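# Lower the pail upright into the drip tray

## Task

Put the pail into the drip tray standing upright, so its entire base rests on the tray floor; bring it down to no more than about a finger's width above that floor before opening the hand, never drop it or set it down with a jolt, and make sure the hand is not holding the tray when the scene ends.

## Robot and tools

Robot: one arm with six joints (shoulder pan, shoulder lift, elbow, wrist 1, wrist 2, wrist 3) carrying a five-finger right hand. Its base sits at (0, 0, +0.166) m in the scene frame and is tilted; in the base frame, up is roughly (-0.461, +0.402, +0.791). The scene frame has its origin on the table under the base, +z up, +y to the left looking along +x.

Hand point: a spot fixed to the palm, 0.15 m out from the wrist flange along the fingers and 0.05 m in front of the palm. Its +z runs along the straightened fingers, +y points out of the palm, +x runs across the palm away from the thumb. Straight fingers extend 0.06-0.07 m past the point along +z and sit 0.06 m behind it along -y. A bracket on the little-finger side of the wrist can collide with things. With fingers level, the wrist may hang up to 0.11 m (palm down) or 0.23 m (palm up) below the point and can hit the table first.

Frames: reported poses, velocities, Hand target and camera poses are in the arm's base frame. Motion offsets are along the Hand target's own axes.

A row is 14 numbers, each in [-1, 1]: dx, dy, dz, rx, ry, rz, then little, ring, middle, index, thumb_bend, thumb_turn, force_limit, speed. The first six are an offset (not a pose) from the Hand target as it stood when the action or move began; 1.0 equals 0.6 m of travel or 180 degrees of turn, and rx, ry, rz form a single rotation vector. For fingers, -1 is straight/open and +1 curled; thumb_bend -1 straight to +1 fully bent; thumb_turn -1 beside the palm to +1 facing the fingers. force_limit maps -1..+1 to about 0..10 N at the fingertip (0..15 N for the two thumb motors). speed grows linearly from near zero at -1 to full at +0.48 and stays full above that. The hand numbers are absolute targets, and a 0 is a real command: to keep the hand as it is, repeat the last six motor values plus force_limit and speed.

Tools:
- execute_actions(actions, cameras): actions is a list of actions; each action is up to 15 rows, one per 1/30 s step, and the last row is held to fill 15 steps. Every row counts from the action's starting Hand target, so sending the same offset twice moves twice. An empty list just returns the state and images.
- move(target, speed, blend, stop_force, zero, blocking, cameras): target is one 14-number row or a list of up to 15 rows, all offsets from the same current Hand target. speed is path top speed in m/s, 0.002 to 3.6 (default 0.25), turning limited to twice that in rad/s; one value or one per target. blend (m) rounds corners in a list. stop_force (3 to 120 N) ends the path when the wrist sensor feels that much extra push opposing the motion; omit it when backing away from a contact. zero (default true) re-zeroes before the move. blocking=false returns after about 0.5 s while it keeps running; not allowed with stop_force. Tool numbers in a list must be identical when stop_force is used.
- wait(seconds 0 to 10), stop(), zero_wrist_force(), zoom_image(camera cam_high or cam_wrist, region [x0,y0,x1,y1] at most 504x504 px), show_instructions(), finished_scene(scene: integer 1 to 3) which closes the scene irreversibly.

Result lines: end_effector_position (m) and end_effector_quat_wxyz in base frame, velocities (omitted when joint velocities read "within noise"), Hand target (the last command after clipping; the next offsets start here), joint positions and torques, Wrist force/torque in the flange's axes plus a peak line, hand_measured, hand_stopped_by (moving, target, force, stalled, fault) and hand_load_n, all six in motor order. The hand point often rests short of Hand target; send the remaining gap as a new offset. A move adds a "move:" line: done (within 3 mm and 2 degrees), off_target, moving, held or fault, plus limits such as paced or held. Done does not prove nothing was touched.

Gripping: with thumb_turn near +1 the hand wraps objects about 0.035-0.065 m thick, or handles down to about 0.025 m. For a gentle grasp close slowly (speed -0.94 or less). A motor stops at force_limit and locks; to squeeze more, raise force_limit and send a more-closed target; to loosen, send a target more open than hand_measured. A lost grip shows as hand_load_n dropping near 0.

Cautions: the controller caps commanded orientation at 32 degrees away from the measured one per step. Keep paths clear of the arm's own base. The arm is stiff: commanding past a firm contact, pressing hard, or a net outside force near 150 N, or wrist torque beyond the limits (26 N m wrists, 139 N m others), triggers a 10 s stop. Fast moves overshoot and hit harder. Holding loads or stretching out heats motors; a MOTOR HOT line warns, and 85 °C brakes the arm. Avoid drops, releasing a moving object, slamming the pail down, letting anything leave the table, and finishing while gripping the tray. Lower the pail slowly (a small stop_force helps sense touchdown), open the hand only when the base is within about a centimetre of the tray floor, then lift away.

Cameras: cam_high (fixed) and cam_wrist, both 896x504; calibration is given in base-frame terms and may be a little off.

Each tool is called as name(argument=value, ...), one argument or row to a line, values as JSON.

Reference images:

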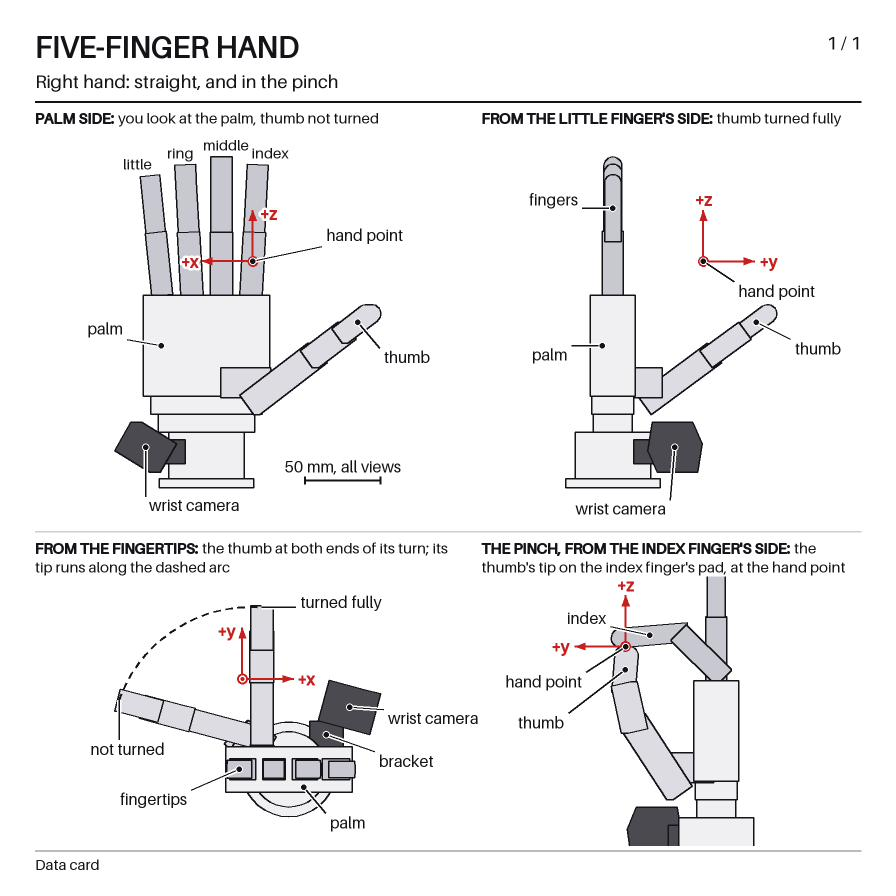

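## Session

execute_actions(
  actions=[],
)

zoom_image(
  camera="cam_high",
  region=[340, 150, 580, 385],
)

Scene clock: 0.00 s.
end_effector_position=(+0.4460, -0.0311, +0.4379) hand_measured=(-1.000, -1.000, -1.000, -1.000, -1.000, -1.000) hand_load_n=(+0.0, +0.0, +0.0, +0.0, +0.0, -0.5) hand_stopped_by=(target, target, target, target, target, target) hand_force_limit=0.00 hand_speed=-0.80 end_effector_quat_wxyz=(+0.294, +0.640, +0.697, -0.138)
Joint positions: [-0.018 -1.494 1.368 1.397 2.171 -0.196]
Joint velocities: within noise
Joint torques (N m): no reading
Motor temperatures (°C): [27 28 23 39 36 29]
Wrist force (N): no reading
Wrist torque (N m): no reading
Wrist force, peak (N): no reading
Hand target: +0.4460, -0.0311, +0.4379; +0.294, +0.640, +0.697, -0.138
camera_calibration:
cam_wrist: T_world_to_cam=[[0.934364, 0.355965, 0.0159189, -0.416669], [0.116232, -0.346717, 0.93074, -0.470229], [0.33683, -0.8678, -0.365334, 0.101345], [0, 0, 0, 1]] pos_world=[0.40984, 0.0732301, 0.481319]

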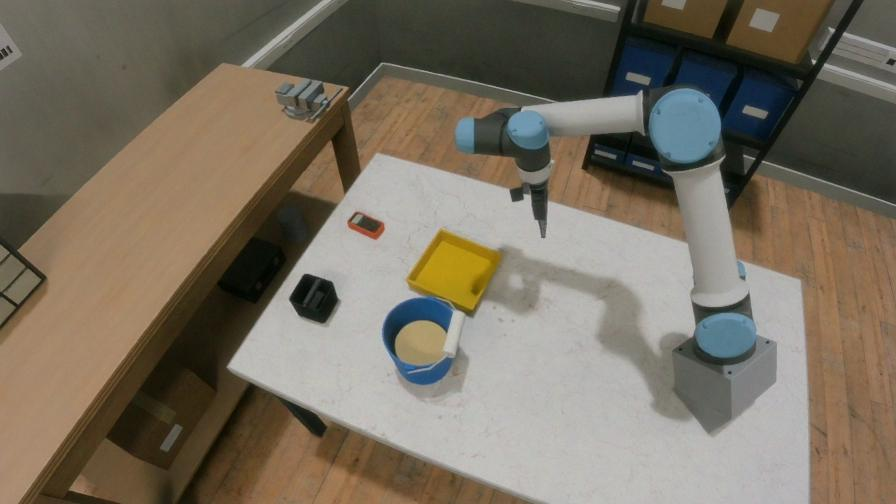

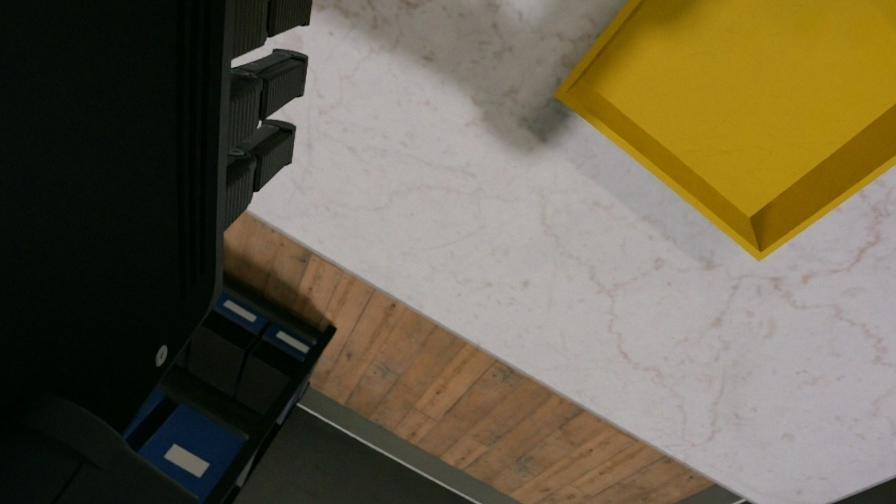

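Scaled by 2.100 from the camera's 896x504 image, which has a finer 1280x720 frame.

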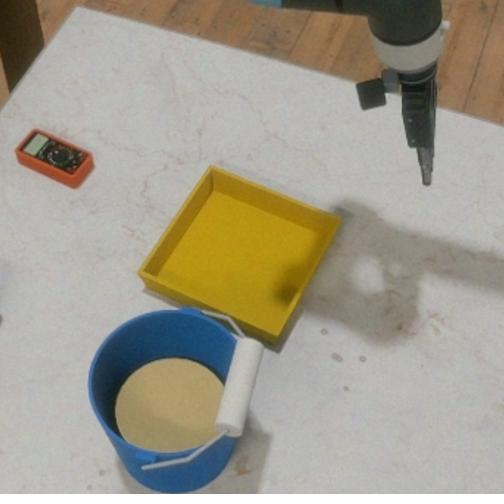

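move(
  target=[
    [0.2198,-0.0553,-0.1993,-0.0158,-0.3358,-0.3384,-1,-1,-1,-1,-1,-1,0,-0.8],
    [0.4875,-0.0095,-0.1337,-0.0315,-0.6716,-0.6768,-1,-1,-1,-1,-1,-1,0,-0.8],
  ],
  speed=0.4,
  blend=0.05,
)

zoom_image(
  camera="cam_wrist",
  region=[490, 0, 830, 340],
)

Scene clock: 24.77 s.
end_effector_position=(+0.4225, +0.0348, +0.4423) hand_measured=(-1.000, -1.000, -1.000, -1.000, -1.000, -1.000) hand_load_n=(+0.0, +0.0, -0.5, +0.0, +0.0, +0.0) hand_stopped_by=(target, target, target, target, target, target) hand_force_limit=0.00 hand_speed=-0.80 end_effector_quat_wxyz=(+0.400, +0.442, +0.740, -0.313)
Joint positions: [0.301 -1.47 1.546 1.372 2.632 -0.265]
Joint velocities: within noise
Joint torques (N m): [8.84 -39.65 -20.83 3.22 1.47 1.3]
Motor temperatures (°C): [27 28 23 39 36 29]
Wrist force (N): [-0.6 -0.3 -0.1]
Wrist torque (N m): [-0.02 0.02 -0.09]
Wrist force, peak (N): [0.4 -0.8 -0.8]
Hand target: +0.4225, +0.0348, +0.4424; +0.400, +0.442, +0.740, -0.313 (not the last commanded pose)
Off the commanded pose: 0.244 m, 139 deg.
move: held (a check stopped the path); path passed 0 of 2 targets; limits=held
pose unreachable: on one or more control steps of this call, first in action 0 (counted from 0), an arm could not follow its commanded pose, so it was not sent that pose on those steps. It may still have moved: this result reports where it is.
cause: moving toward the commanded pose would bring two parts of the arm too close to each other (joints 4 (wrist 1) to 6 (wrist 3) lie between them).
camera_calibration:
cam_wrist: T_world_to_cam=[[0.792172, 0.505215, -0.342375, -0.204814], [0.29133, 0.179914, 0.939552, -0.544987], [0.536274, -0.844031, -0.0046619, -0.0765642], [0, 0, 0, 1]] pos_world=[0.362079, 0.136903, 0.441563]

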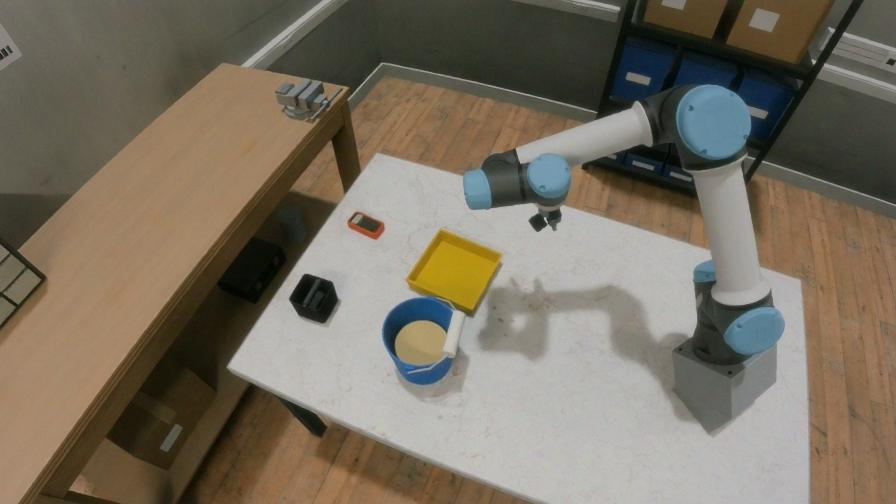

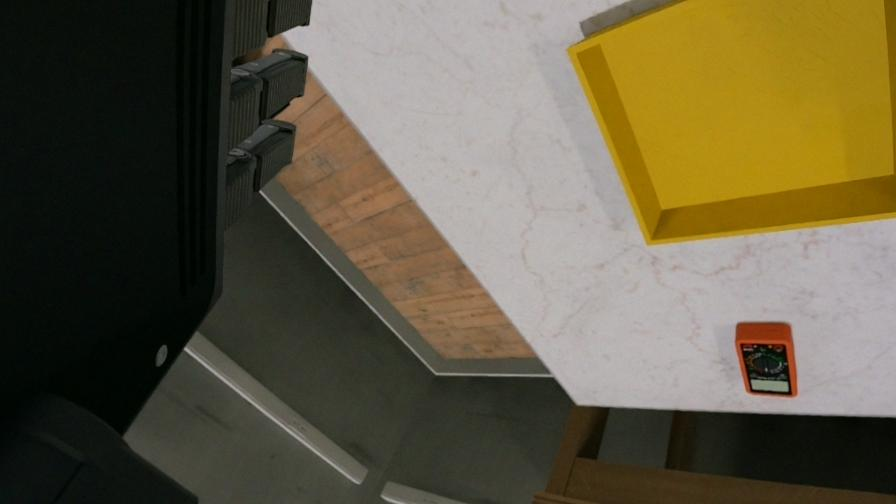

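Scaled by 1.482 from the camera's 896x504 image, which has a finer 1280x720 frame.

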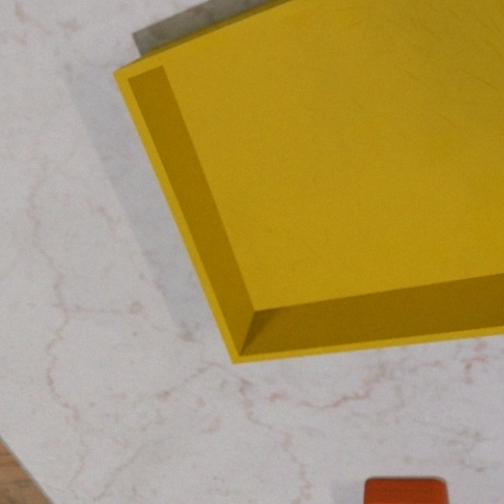

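move(
  target=[
    [0.079,0.0133,-0.1662,-0.1875,-0.1654,-0.7796,-1,-1,-1,-1,-1,-1,0,-0.8],
  ],
  speed=0.4,
  cameras=["cam_high"],
)

Scene clock: 49.00 s.
end_effector_position=(+0.3845, +0.1386, +0.4486) hand_measured=(-1.000, -1.000, -1.000, -1.000, -1.000, -1.000) hand_load_n=(+0.0, +0.0, +0.0, +0.0, +0.0, +0.0) hand_stopped_by=(target, target, target, target, target, target) hand_force_limit=0.00 hand_speed=-0.80 end_effector_quat_wxyz=(-0.067, +0.700, -0.603, +0.377)
Joint positions: [0.274 -1.464 1.088 1.343 2.107 -3.188]
Joint velocities: within noise
Joint torques (N m): [9.03 -49.12 -14.27 1.26 1.09 -1.62]
Motor temperatures (°C): [27 28 23 39 36 29]
Wrist force (N): [0.2 -0.2 0.2]
Wrist torque (N m): [-0.05 -0.04 0.02]
Wrist force, peak (N): [-0.4 -0.8 -0.3]
Hand target: +0.3845, +0.1385, +0.4486; -0.067, +0.700, -0.603, +0.377
Off the commanded pose: 0.000 m, 0 deg.
move: done
Images, in order (width x height): cam_high 896x504.

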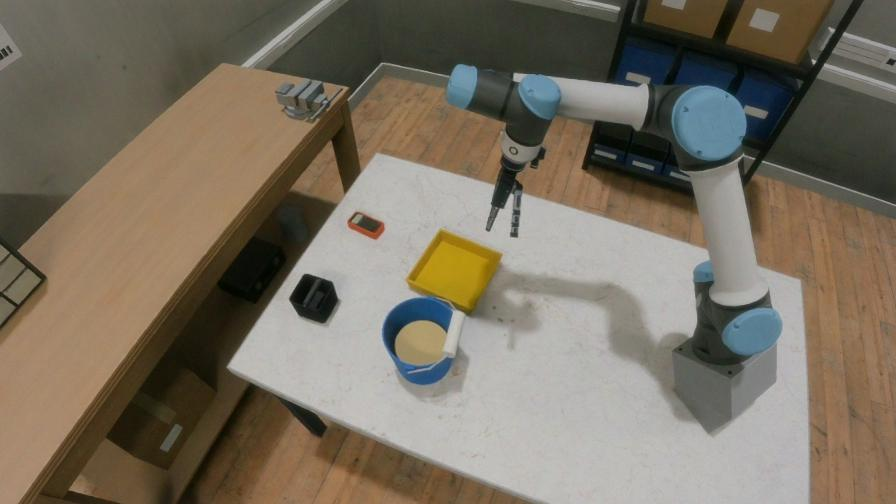

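move(
  target=[
    [-0.2565,0.014,0.1093,0.3611,0,0,-1,-1,-1,-1,-1,-1,0,-0.8],
  ],
  speed=0.35,
)

zoom_image(
  camera="cam_wrist",
  region=[490, 0, 830, 340],
)

Scene clock: 58.00 s.
end_effector_position=(+0.4193, +0.2503, +0.3288) hand_measured=(-1.000, -1.000, -1.000, -1.000, -1.000, -1.000) hand_load_n=(+0.0, +0.0, +0.0, +0.0, +0.0, +0.0) hand_stopped_by=(target, target, target, target, target, target) hand_force_limit=0.00 hand_speed=-0.80 end_effector_quat_wxyz=(-0.433, +0.555, -0.306, +0.641) end_effector_velocity=(+0.000, +0.001, +0.001) end_effector_angular_velocity=(+0.002, -0.004, +0.002)
Joint positions: [0.454 -1.933 2.235 -0.514 1.928 -3.69]
Joint velocities: [0.001 -0.001 0.002 -0.005 -0.001 0]
Joint torques (N m): [13.3 -14.62 -7.39 -3.3 -1.73 0.16]
Motor temperatures (°C): [27 28 23 39 36 29]
Wrist force (N): [-0.2 -0.9 0.3]
Wrist torque (N m): [-0.08 0.05 -0.03]
Wrist force, peak (N): [-0.1 -1.3 0.2]
Hand target: +0.4192, +0.2503, +0.3288; -0.433, +0.555, -0.306, +0.641
Off the commanded pose: 0.000 m, 0 deg.
move: done
camera_calibration:
cam_wrist: T_world_to_cam=[[0.207748, -0.664057, -0.71824, 0.311277], [-0.439104, 0.592813, -0.675101, 0.257661], [0.874087, 0.455633, -0.168435, -0.306536], [0, 0, 0, 1]] pos_world=[0.316413, 0.193629, 0.345888]

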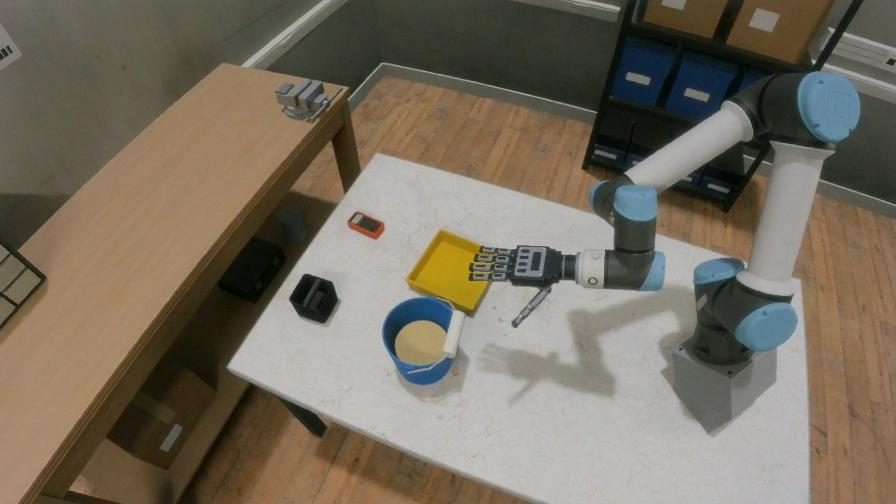

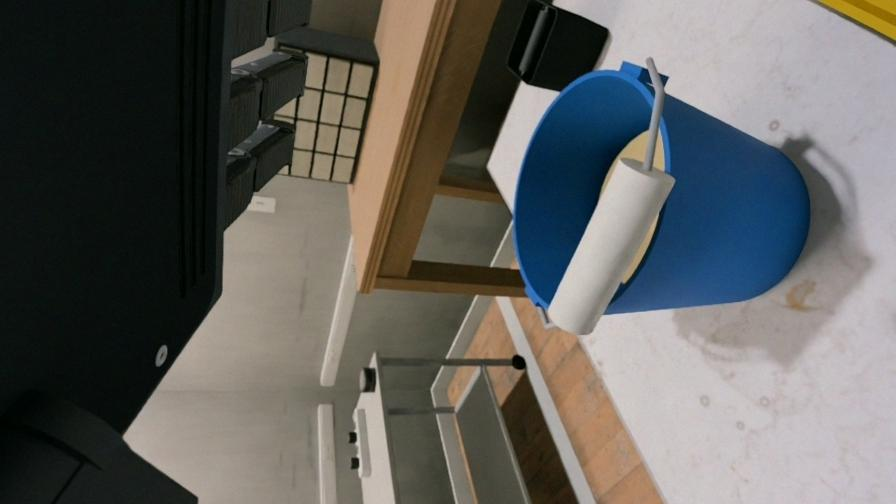

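Scaled by 1.482 from the camera's 896x504 image, which has a finer 1280x720 frame.

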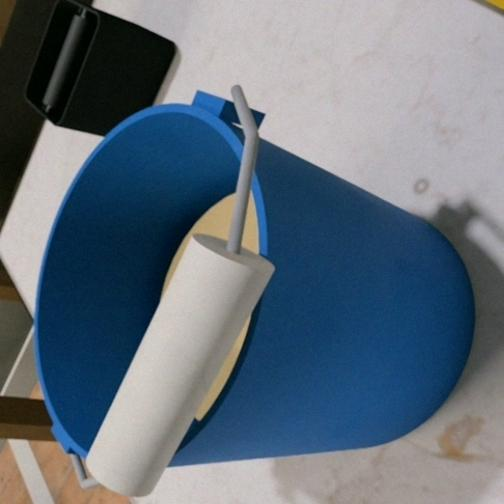

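move(
  target=[
    [-0.1379,0.0623,0.2421,0.0833,0,0,-1,-1,-1,-1,-1,-1,0,-0.8],
    [-0.1379,0.183,0.2745,0.0833,0,0,-1,-1,-1,-1,-1,-1,0,-0.8],
  ],
  speed=[0.25,0.1],
  cameras=[],
)

move(
  target=[0,0.0342,0,0,0,0,-1,-1,-1,-1,-1,-1,0,-0.8],
  speed=0.015,
  stop_force=4,
)

zoom_image(
  camera="cam_high",
  region=[360, 260, 560, 410],
)

Scene clock: 75.23 s.
end_effector_position=(+0.6045, +0.2907, +0.2284) hand_measured=(-1.000, -1.000, -1.000, -1.000, -1.000, -1.000) hand_load_n=(+0.0, +0.0, +0.0, +0.0, +0.0, -0.5) hand_stopped_by=(target, target, target, target, target, target) hand_force_limit=0.00 hand_speed=-0.80 end_effector_quat_wxyz=(-0.501, +0.494, -0.220, +0.676)
Joint positions: [0.273 -1.314 2.174 -1.289 1.619 -3.678]
Joint velocities: within noise
Joint torques (N m): [20.9 -40.39 -13.94 -1.04 0.08 -1.74]
Motor temperatures (°C): [27 28 23 39 36 29]
Wrist force (N): [-0.4 -0.8 0.4]
Wrist torque (N m): [-0.14 0.04 -0.04]
Wrist force, peak (N): [0.8 -2.0 -1.5]
Hand target: +0.6045, +0.2907, +0.2285; -0.501, +0.494, -0.220, +0.676
Off the commanded pose: 0.000 m, 0 deg.
move: done
No camera images: "cameras" was empty.

Scene clock: 77.70 s.
end_effector_position=(+0.6139, +0.2825, +0.2122) hand_measured=(-1.000, -1.000, -1.000, -1.000, -1.000, -1.000) hand_load_n=(+0.0, +0.0, +0.0, +0.0, +0.0, -0.5) hand_stopped_by=(target, target, target, target, target, target) hand_force_limit=0.00 hand_speed=-0.80 end_effector_quat_wxyz=(-0.501, +0.494, -0.220, +0.676)
Joint positions: [0.247 -1.272 2.177 -1.334 1.596 -3.667]
Joint velocities: within noise
Joint torques (N m): [25.77 -46.28 -2.67 -0.01 0.5 -1.64]
Motor temperatures (°C): [27 28 23 39 36 29]
Wrist force (N): [-0.5 -1.1 1.0]
Wrist torque (N m): [-0.21 0.02 -0.06]
Wrist force, peak (N): [-0.4 -1.2 0.9]
Hand target: +0.6140, +0.2825, +0.2122; -0.501, +0.494, -0.220, +0.676
Off the commanded pose: 0.000 m, 0 deg.
move: done
camera_calibration:
cam_wrist: T_world_to_cam=[[0.443804, -0.627465, -0.639786, 0.0365256], [-0.336288, 0.545154, -0.76793, 0.215431], [0.830631, 0.555963, 0.0309327, -0.555055], [0, 0, 0, 1]] pos_world=[0.517283, 0.214065, 0.205974]

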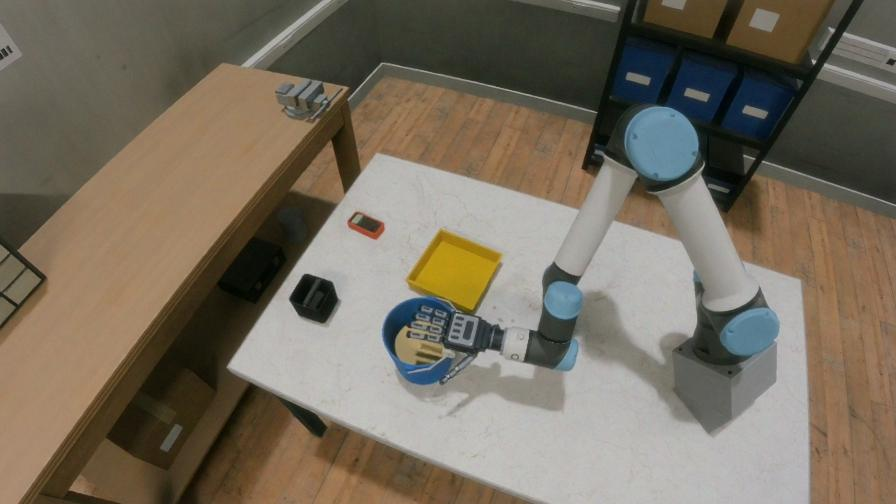

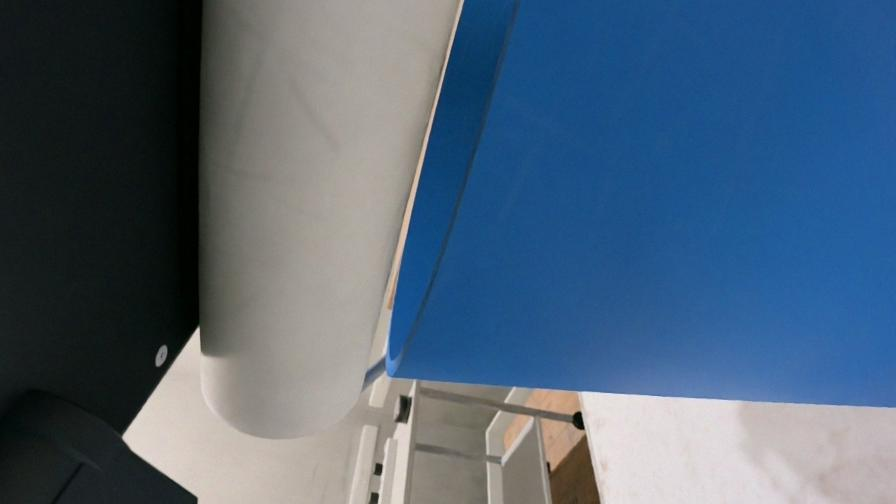

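Scaled by 2.520 from the camera's 896x504 image, which has a finer 1280x720 frame.

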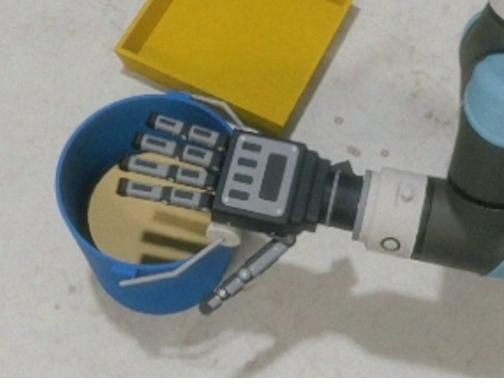

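move(
  target=[
    [0,0,0,0,0,0,1,1,1,1,-1,-1,-0.4,-0.7],
    [0,0,0,0,0,0,0.98,0.98,0.98,0.98,-1,-1,0,-0.8],
    [0,-0.0238,0.0083,-0.1111,0,0,0.98,0.98,0.98,0.98,-1,-1,0,-0.8],
  ],
  speed=0.1,
)

zoom_image(
  camera="cam_high",
  region=[360, 260, 560, 410],
)

Scene clock: 85.43 s.
end_effector_position=(+0.6118, +0.2892, +0.2257) hand_measured=(+0.840, +0.830, +0.782, +0.664, -1.000, -1.000) hand_load_n=(+4.0, +5.0, +0.0, +0.0, +0.0, -0.5) hand_stopped_by=(force, force, force, force, target, target) hand_force_limit=0.00 hand_speed=-0.80 end_effector_quat_wxyz=(-0.408, +0.573, -0.333, +0.627)
Joint positions: [0.36 -1.357 1.941 -0.711 1.878 -3.647]
Joint velocities: within noise
Joint torques (N m): [14.71 -20.9 -8.13 0.22 -1.31 -1.67]
Motor temperatures (°C): [27 28 23 39 36 29]
Wrist force (N): [1.3 0.5 3.8]
Wrist torque (N m): [-0.11 -0.19 0.05]
Wrist force, peak (N): [-1.2 3.5 8.4]
Hand target: +0.6118, +0.2892, +0.2256; -0.408, +0.573, -0.334, +0.627
Off the commanded pose: 0.000 m, 0 deg.
move: done
camera_calibration:
cam_wrist: T_world_to_cam=[[0.125583, -0.669824, -0.731822, 0.278101], [-0.466918, 0.610951, -0.639317, 0.253226], [0.875338, 0.421989, -0.236028, -0.485781], [0, 0, 0, 1]] pos_world=[0.508534, 0.236564, 0.250754]

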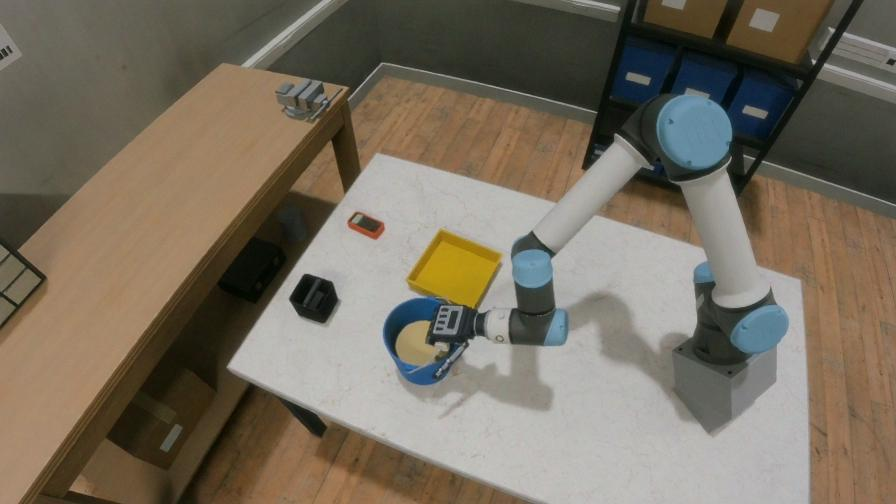

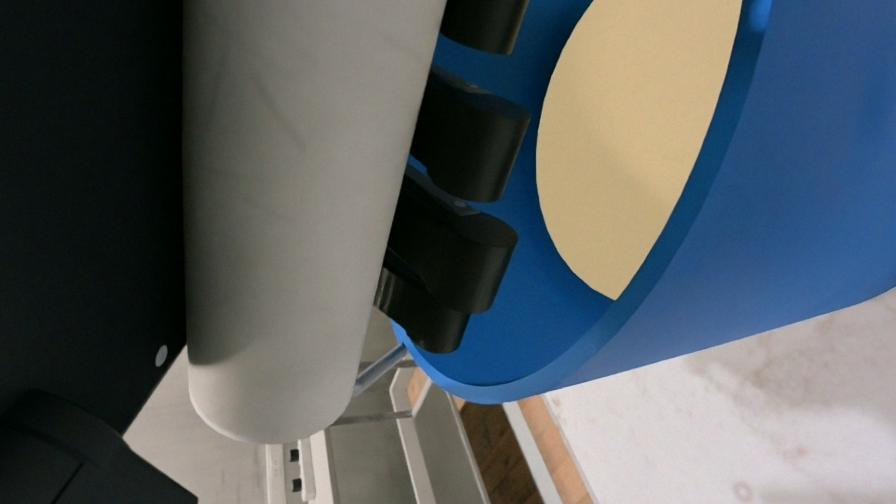

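Scaled by 2.520 from the camera's 896x504 image, which has a finer 1280x720 frame.

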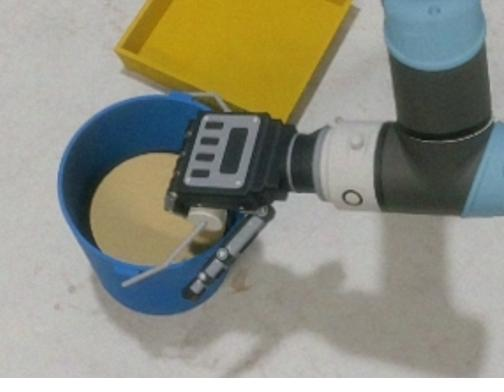

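move(
  target=[
    [0,-0.0238,0.0083,-0.1111,0,0,0.98,0.98,0.98,0.98,-1,-1,0,-0.8],
    [0,-0.0433,0.0243,-0.2222,0,0,0.98,0.98,0.98,0.98,-1,-1,0,-0.8],
    [0,-0.0433,0.0243,-0.2222,0,0,1,1,1,1,-1,-1,0.1,-0.8],
    [0,-0.0903,0.0072,-0.2222,0,0,1,1,1,1,-1,-1,0.1,-0.8],
  ],
  speed=[0.15,0.15,0.05,0.04],
)

Scene clock: 106.50 s.
end_effector_position=(+0.6090, +0.3135, +0.2743) hand_measured=(+0.872, +0.864, +0.854, +0.864, -1.000, -1.000) hand_load_n=(+11.5, +11.5, +4.0, +12.5, +0.0, +0.0) hand_stopped_by=(force, force, force, force, target, target) hand_force_limit=0.10 hand_speed=-0.80 end_effector_quat_wxyz=(-0.188, +0.678, -0.528, +0.476)
Joint positions: [0.474 -1.028 1.012 0.659 2.221 -3.249]
Joint velocities: within noise
Joint torques (N m): [29.5 -55.8 -16.27 -1.16 -1.12 -1.7]
Motor temperatures (°C): [27 28 23 39 36 29]
Wrist force (N): [0.5 10.7 19.9]
Wrist torque (N m): [-0.13 -0.80 0.46]
Wrist force, peak (N): [0.4 10.6 20.4]
Hand target: +0.6091, +0.3135, +0.2741; -0.187, +0.678, -0.528, +0.475
Off the commanded pose: 0.000 m, 0 deg.
move: done
camera_calibration:
cam_wrist: T_world_to_cam=[[-0.517799, -0.60114, -0.6087, 0.666736], [-0.547646, 0.779534, -0.30399, 0.172461], [0.657243, 0.175947, -0.732854, -0.135831], [0, 0, 0, 1]] pos_world=[0.528956, 0.290261, 0.358724]

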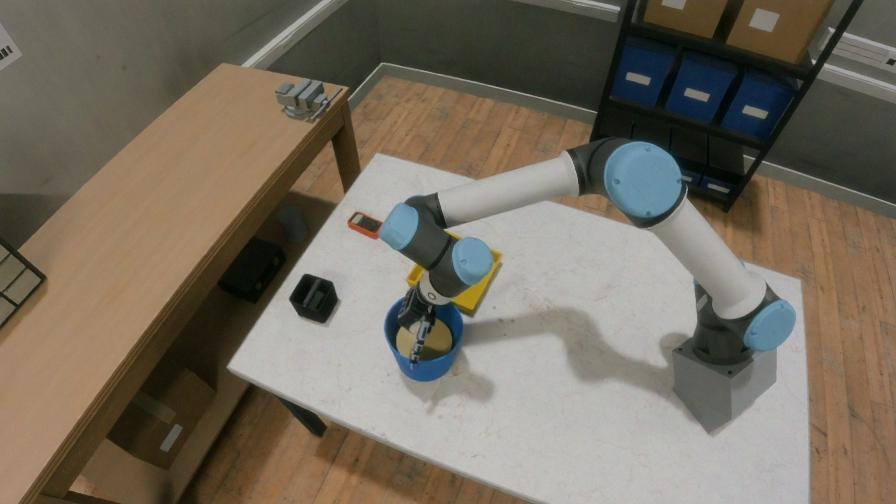

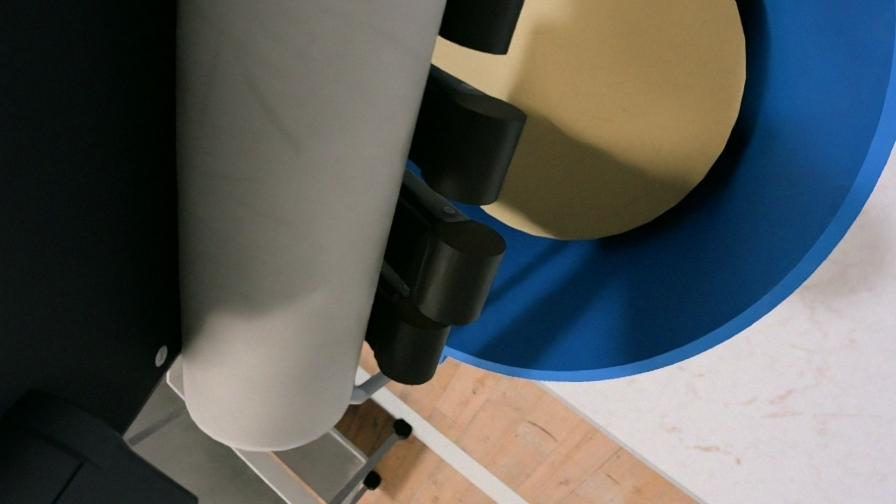

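move(
  target=[
    [0,-0.0417,-0.0722,0,0,0,1,1,1,1,-1,-1,0.1,-0.8],
    [0.458,-0.028,-0.0801,0,0,0,1,1,1,1,-1,-1,0.1,-0.8],
  ],
  speed=[0.08,0.13],
  blend=0.015,
  cameras=["cam_high"],
)

zoom_image(
  camera="cam_high",
  region=[360, 170, 560, 330],
)

Scene clock: 115.00 s.
end_effector_position=(+0.5749, +0.0859, +0.4328) hand_measured=(+0.872, +0.864, +0.854, +0.864, -1.000, -1.000) hand_load_n=(+11.0, +10.5, +2.5, +10.5, +0.0, +0.0) hand_stopped_by=(force, force, force, force, target, target) hand_force_limit=0.10 hand_speed=-0.80 end_effector_quat_wxyz=(-0.187, +0.678, -0.528, +0.476)
Joint positions: [0.024 -1.395 1.091 0.822 1.842 -3.524]
Joint velocities: within noise
Joint torques (N m): [20.27 -48.18 -18.41 -0.3 -1.02 0.19]
Motor temperatures (°C): [27 28 23 39 36 29]
Wrist force (N): [2.0 11.0 19.4]
Wrist torque (N m): [-0.11 -0.57 0.30]
Wrist force, peak (N): [0.5 13.0 22.9]
Hand target: +0.5749, +0.0858, +0.4327; -0.187, +0.678, -0.528, +0.475
Off the commanded pose: 0.000 m, 0 deg.
move: done
Images, in order (width x height): cam_high 896x504.

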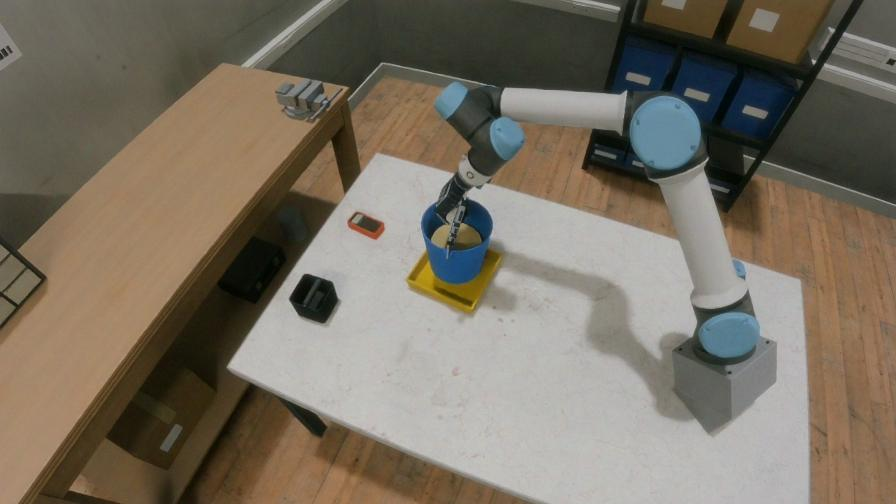

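Scaled by 2.520 from the camera's 896x504 image, which has a finer 1280x720 frame.

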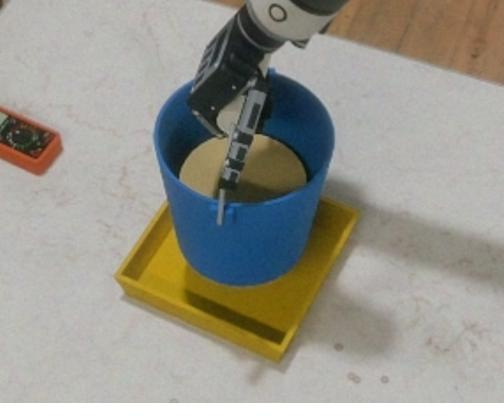

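move(
  target=[0.0073,0.0465,0.0886,0,0,0,1,1,1,1,-1,-1,0.1,-0.8],
  speed=0.07,
  cameras=[],
)

move(
  target=[0,0.0267,0.0462,0,0,0,1,1,1,1,-1,-1,0.1,-0.8],
  speed=0.025,
  stop_force=5,
  cameras=["cam_high"],
)

zoom_image(
  camera="cam_high",
  region=[360, 170, 560, 330],
)

Scene clock: 121.60 s.
end_effector_position=(+0.6047, +0.0583, +0.3879) hand_measured=(+0.872, +0.864, +0.854, +0.864, -1.000, -1.000) hand_load_n=(+11.5, +10.5, +2.5, +9.5, +0.0, +0.0) hand_stopped_by=(force, force, force, force, target, target) hand_force_limit=0.10 hand_speed=-0.80 end_effector_quat_wxyz=(-0.187, +0.678, -0.528, +0.475) end_effector_velocity=(-0.001, +0.001, +0.002) end_effector_angular_velocity=(+0.001, -0.001, -0.001)
Joint positions: [-0.043 -1.371 1.179 0.703 1.784 -3.558]
Joint velocities: [0.003 -0.001 -0.004 0.005 0.003 0.002]
Joint torques (N m): [28.69 -75.95 -29.46 2.82 0.39 1.2]
Motor temperatures (°C): [27 28 23 39 36 29]
Wrist force (N): [-0.1 11.0 19.4]
Wrist torque (N m): [-0.11 -0.70 0.39]
Wrist force, peak (N): [0.1 12.2 21.6]
Hand target: +0.6047, +0.0584, +0.3881; -0.187, +0.678, -0.528, +0.475
Off the commanded pose: 0.000 m, 0 deg.
move: done
No camera images: "cameras" was empty.

Scene clock: 123.40 s.
end_effector_position=(+0.6114, +0.0525, +0.3766) hand_measured=(+0.872, +0.864, +0.854, +0.864, -1.000, -1.000) hand_load_n=(+10.5, +10.0, +2.5, +9.0, +0.0, +0.0) hand_stopped_by=(force, force, force, force, target, target) hand_force_limit=0.10 hand_speed=-0.80 end_effector_quat_wxyz=(-0.187, +0.678, -0.528, +0.475)
Joint positions: [-0.056 -1.364 1.199 0.673 1.773 -3.564]
Joint velocities: within noise
Joint torques (N m): [29.15 -73.42 -29.4 -0.19 -1.56 1.17]
Motor temperatures (°C): [27 28 23 39 36 29]
Wrist force (N): [-1.0 8.7 15.7]
Wrist torque (N m): [-0.15 -0.44 0.24]
Wrist force, peak (N): [-0.1 11.1 19.9]
Hand target: +0.6114, +0.0525, +0.3766; -0.187, +0.678, -0.528, +0.475 (not the last commanded pose)
Off the commanded pose: 0.017 m, 0 deg.
move: contact
Images, in order (width x height): cam_high 896x504.

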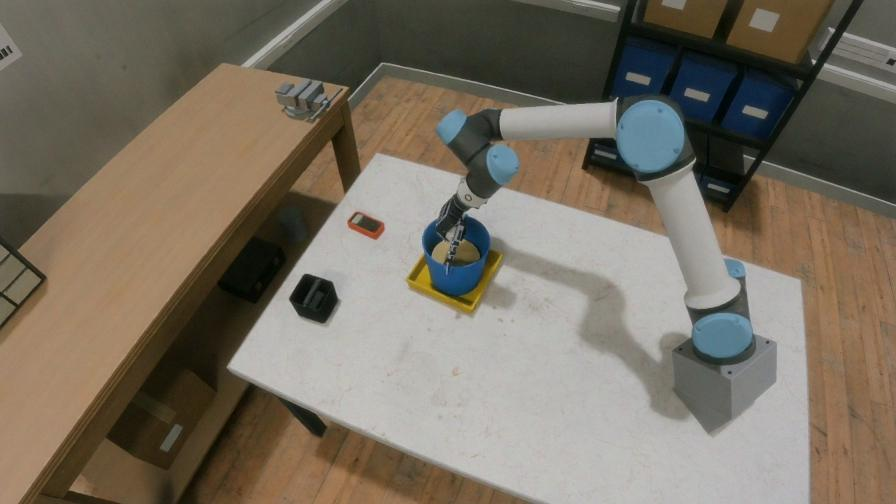

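Scaled by 2.520 from the camera's 896x504 image, which has a finer 1280x720 frame.

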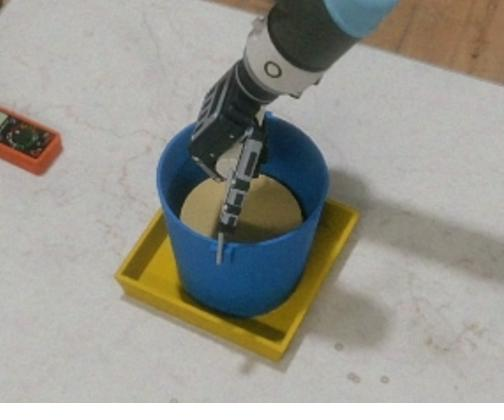

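move(
  target=[0,0.0083,0.0144,0,0,0,1,1,1,1,-1,-1,0.1,-0.8],
  speed=0.02,
  cameras=[],
)

move(
  target=[0,0.0062,0.0108,0,0,0,1,1,1,1,-1,-1,0.1,-0.8],
  speed=0.02,
  cameras=["cam_high"],
)

zoom_image(
  camera="cam_high",
  region=[390, 200, 520, 330],
)

Scene clock: 129.07 s.
end_effector_position=(+0.6160, +0.0485, +0.3686) hand_measured=(+0.874, +0.864, +0.854, +0.864, -1.000, -1.000) hand_load_n=(+0.0, +0.0, +0.0, +0.0, +0.0, +0.0) hand_stopped_by=(force, force, force, force, target, target) hand_force_limit=0.10 hand_speed=-0.80 end_effector_quat_wxyz=(-0.187, +0.678, -0.528, +0.475)
Joint positions: [-0.065 -1.357 1.213 0.653 1.765 -3.568]
Joint velocities: within noise
Joint torques (N m): [20.61 -44.75 -22.97 2.32 0.1 -0.84]
Motor temperatures (°C): [27 28 23 39 36 29]
Wrist force (N): [0.0 -0.6 -0.3]
Wrist torque (N m): [0.00 0.00 -0.02]
Wrist force, peak (N): [-0.8 9.2 16.2]
Hand target: +0.6160, +0.0485, +0.3687; -0.187, +0.678, -0.528, +0.475
Off the commanded pose: 0.000 m, 0 deg.
move: done
No camera images: "cameras" was empty.

Scene clock: 129.80 s.
end_effector_position=(+0.6195, +0.0456, +0.3628) hand_measured=(+0.874, +0.864, +0.854, +0.864, -1.000, -1.000) hand_load_n=(+0.0, +0.0, +0.0, +0.0, +0.0, +0.0) hand_stopped_by=(force, force, force, force, target, target) hand_force_limit=0.10 hand_speed=-0.80 end_effector_quat_wxyz=(-0.187, +0.678, -0.528, +0.475)
Joint positions: [-0.071 -1.353 1.222 0.639 1.759 -3.572]
Joint velocities: within noise
Joint torques (N m): [12.89 -29.1 -13.36 0.72 1.44 -1.12]
Motor temperatures (°C): [27 28 23 39 36 29]
Wrist force (N): [-2.5 -8.2 -17.8]
Wrist torque (N m): [0.08 0.36 -0.38]
Wrist force, peak (N): [-2.4 -8.3 -17.8]
Hand target: +0.6194, +0.0455, +0.3628; -0.187, +0.678, -0.528, +0.475
Off the commanded pose: 0.000 m, 0 deg.
move: done
Images, in order (width x height): cam_high 896x504.

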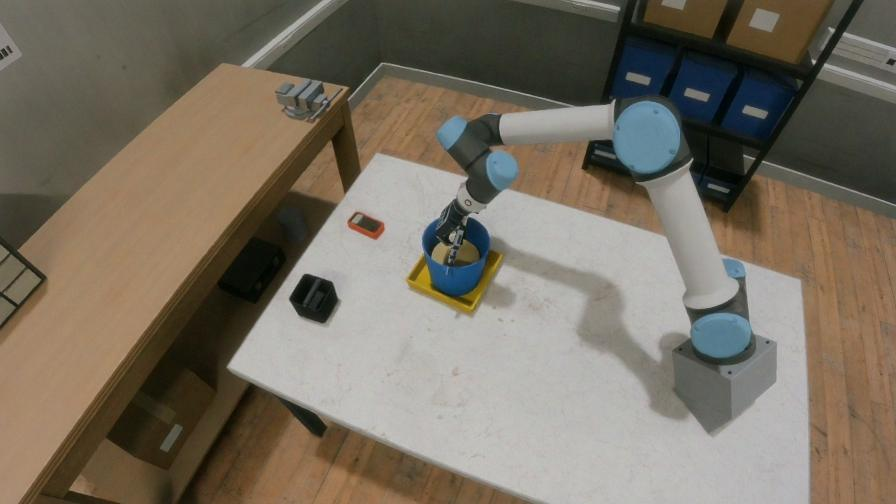

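Scaled by 3.877 from the camera's 896x504 image, which has a finer 1280x720 frame.

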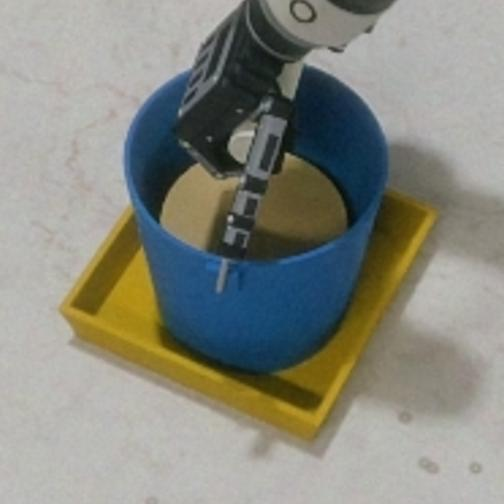

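move(
  target=[
    [0,-0.005,-0.0087,0,0,0,1,1,1,1,-1,-1,0.1,-0.8],
    [0,0.0169,-0.0142,0.1111,0,0,1,1,1,1,-1,-1,0.1,-0.8],
    [0,0.0405,-0.0053,0.2222,0,0,1,1,1,1,-1,-1,0.1,-0.8],
    [0,0.0405,-0.0053,0.2222,0,0,-1,-1,-1,-1,-1,-1,0.1,-0.1],
    [0,-0.0845,-0.2218,0.2222,0,0,-1,-1,-1,-1,-1,-1,0.1,-0.1],
  ],
  speed=[0.03,0.15,0.15,0.15,0.12],
  cameras=["cam_high"],
)

zoom_image(
  camera="cam_high",
  region=[360, 170, 560, 330],
)

Scene clock: 139.87 s.
end_effector_position=(+0.5345, +0.0974, +0.4648) hand_measured=(-1.000, -1.000, -1.000, -1.000, -1.000, -1.000) hand_load_n=(+0.0, +0.0, +0.0, +0.0, +0.0, -0.5) hand_stopped_by=(target, target, target, target, target, target) hand_force_limit=0.10 hand_speed=-0.10 end_effector_quat_wxyz=(-0.408, +0.573, -0.333, +0.627)
Joint positions: [-0.182 -1.917 1.819 -0.026 1.34 -3.58]
Joint velocities: within noise
Joint torques (N m): [7.55 -17.87 -17.32 0.23 -1.21 1.05]
Motor temperatures (°C): [27 28 23 39 36 29]
Wrist force (N): [-0.2 -0.9 -0.1]
Wrist torque (N m): [-0.02 0.03 -0.03]
Wrist force, peak (N): [-6.0 -8.8 -17.8]
Hand target: +0.5345, +0.0974, +0.4647; -0.408, +0.573, -0.334, +0.627
Off the commanded pose: 0.000 m, 0 deg.
move: done
Images, in order (width x height): cam_high 896x504.

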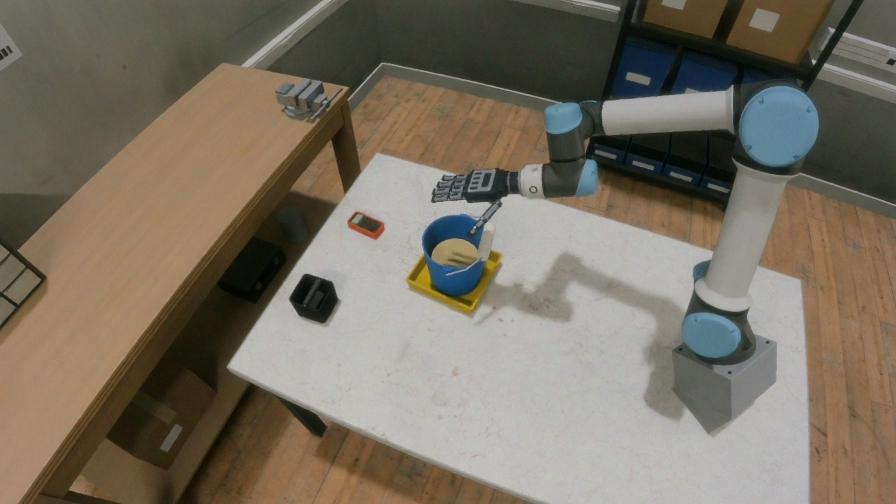

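Scaled by 2.520 from the camera's 896x504 image, which has a finer 1280x720 frame.

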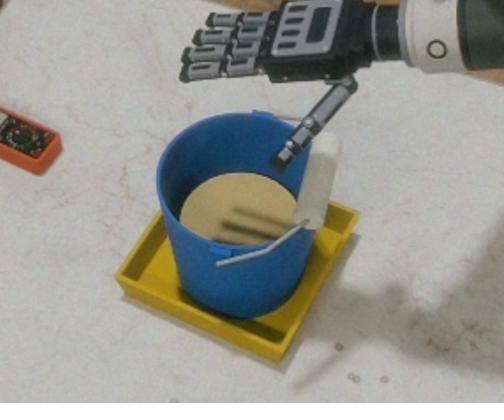

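finished_scene(
  scene=3,
)

The scene is finished: the task was done.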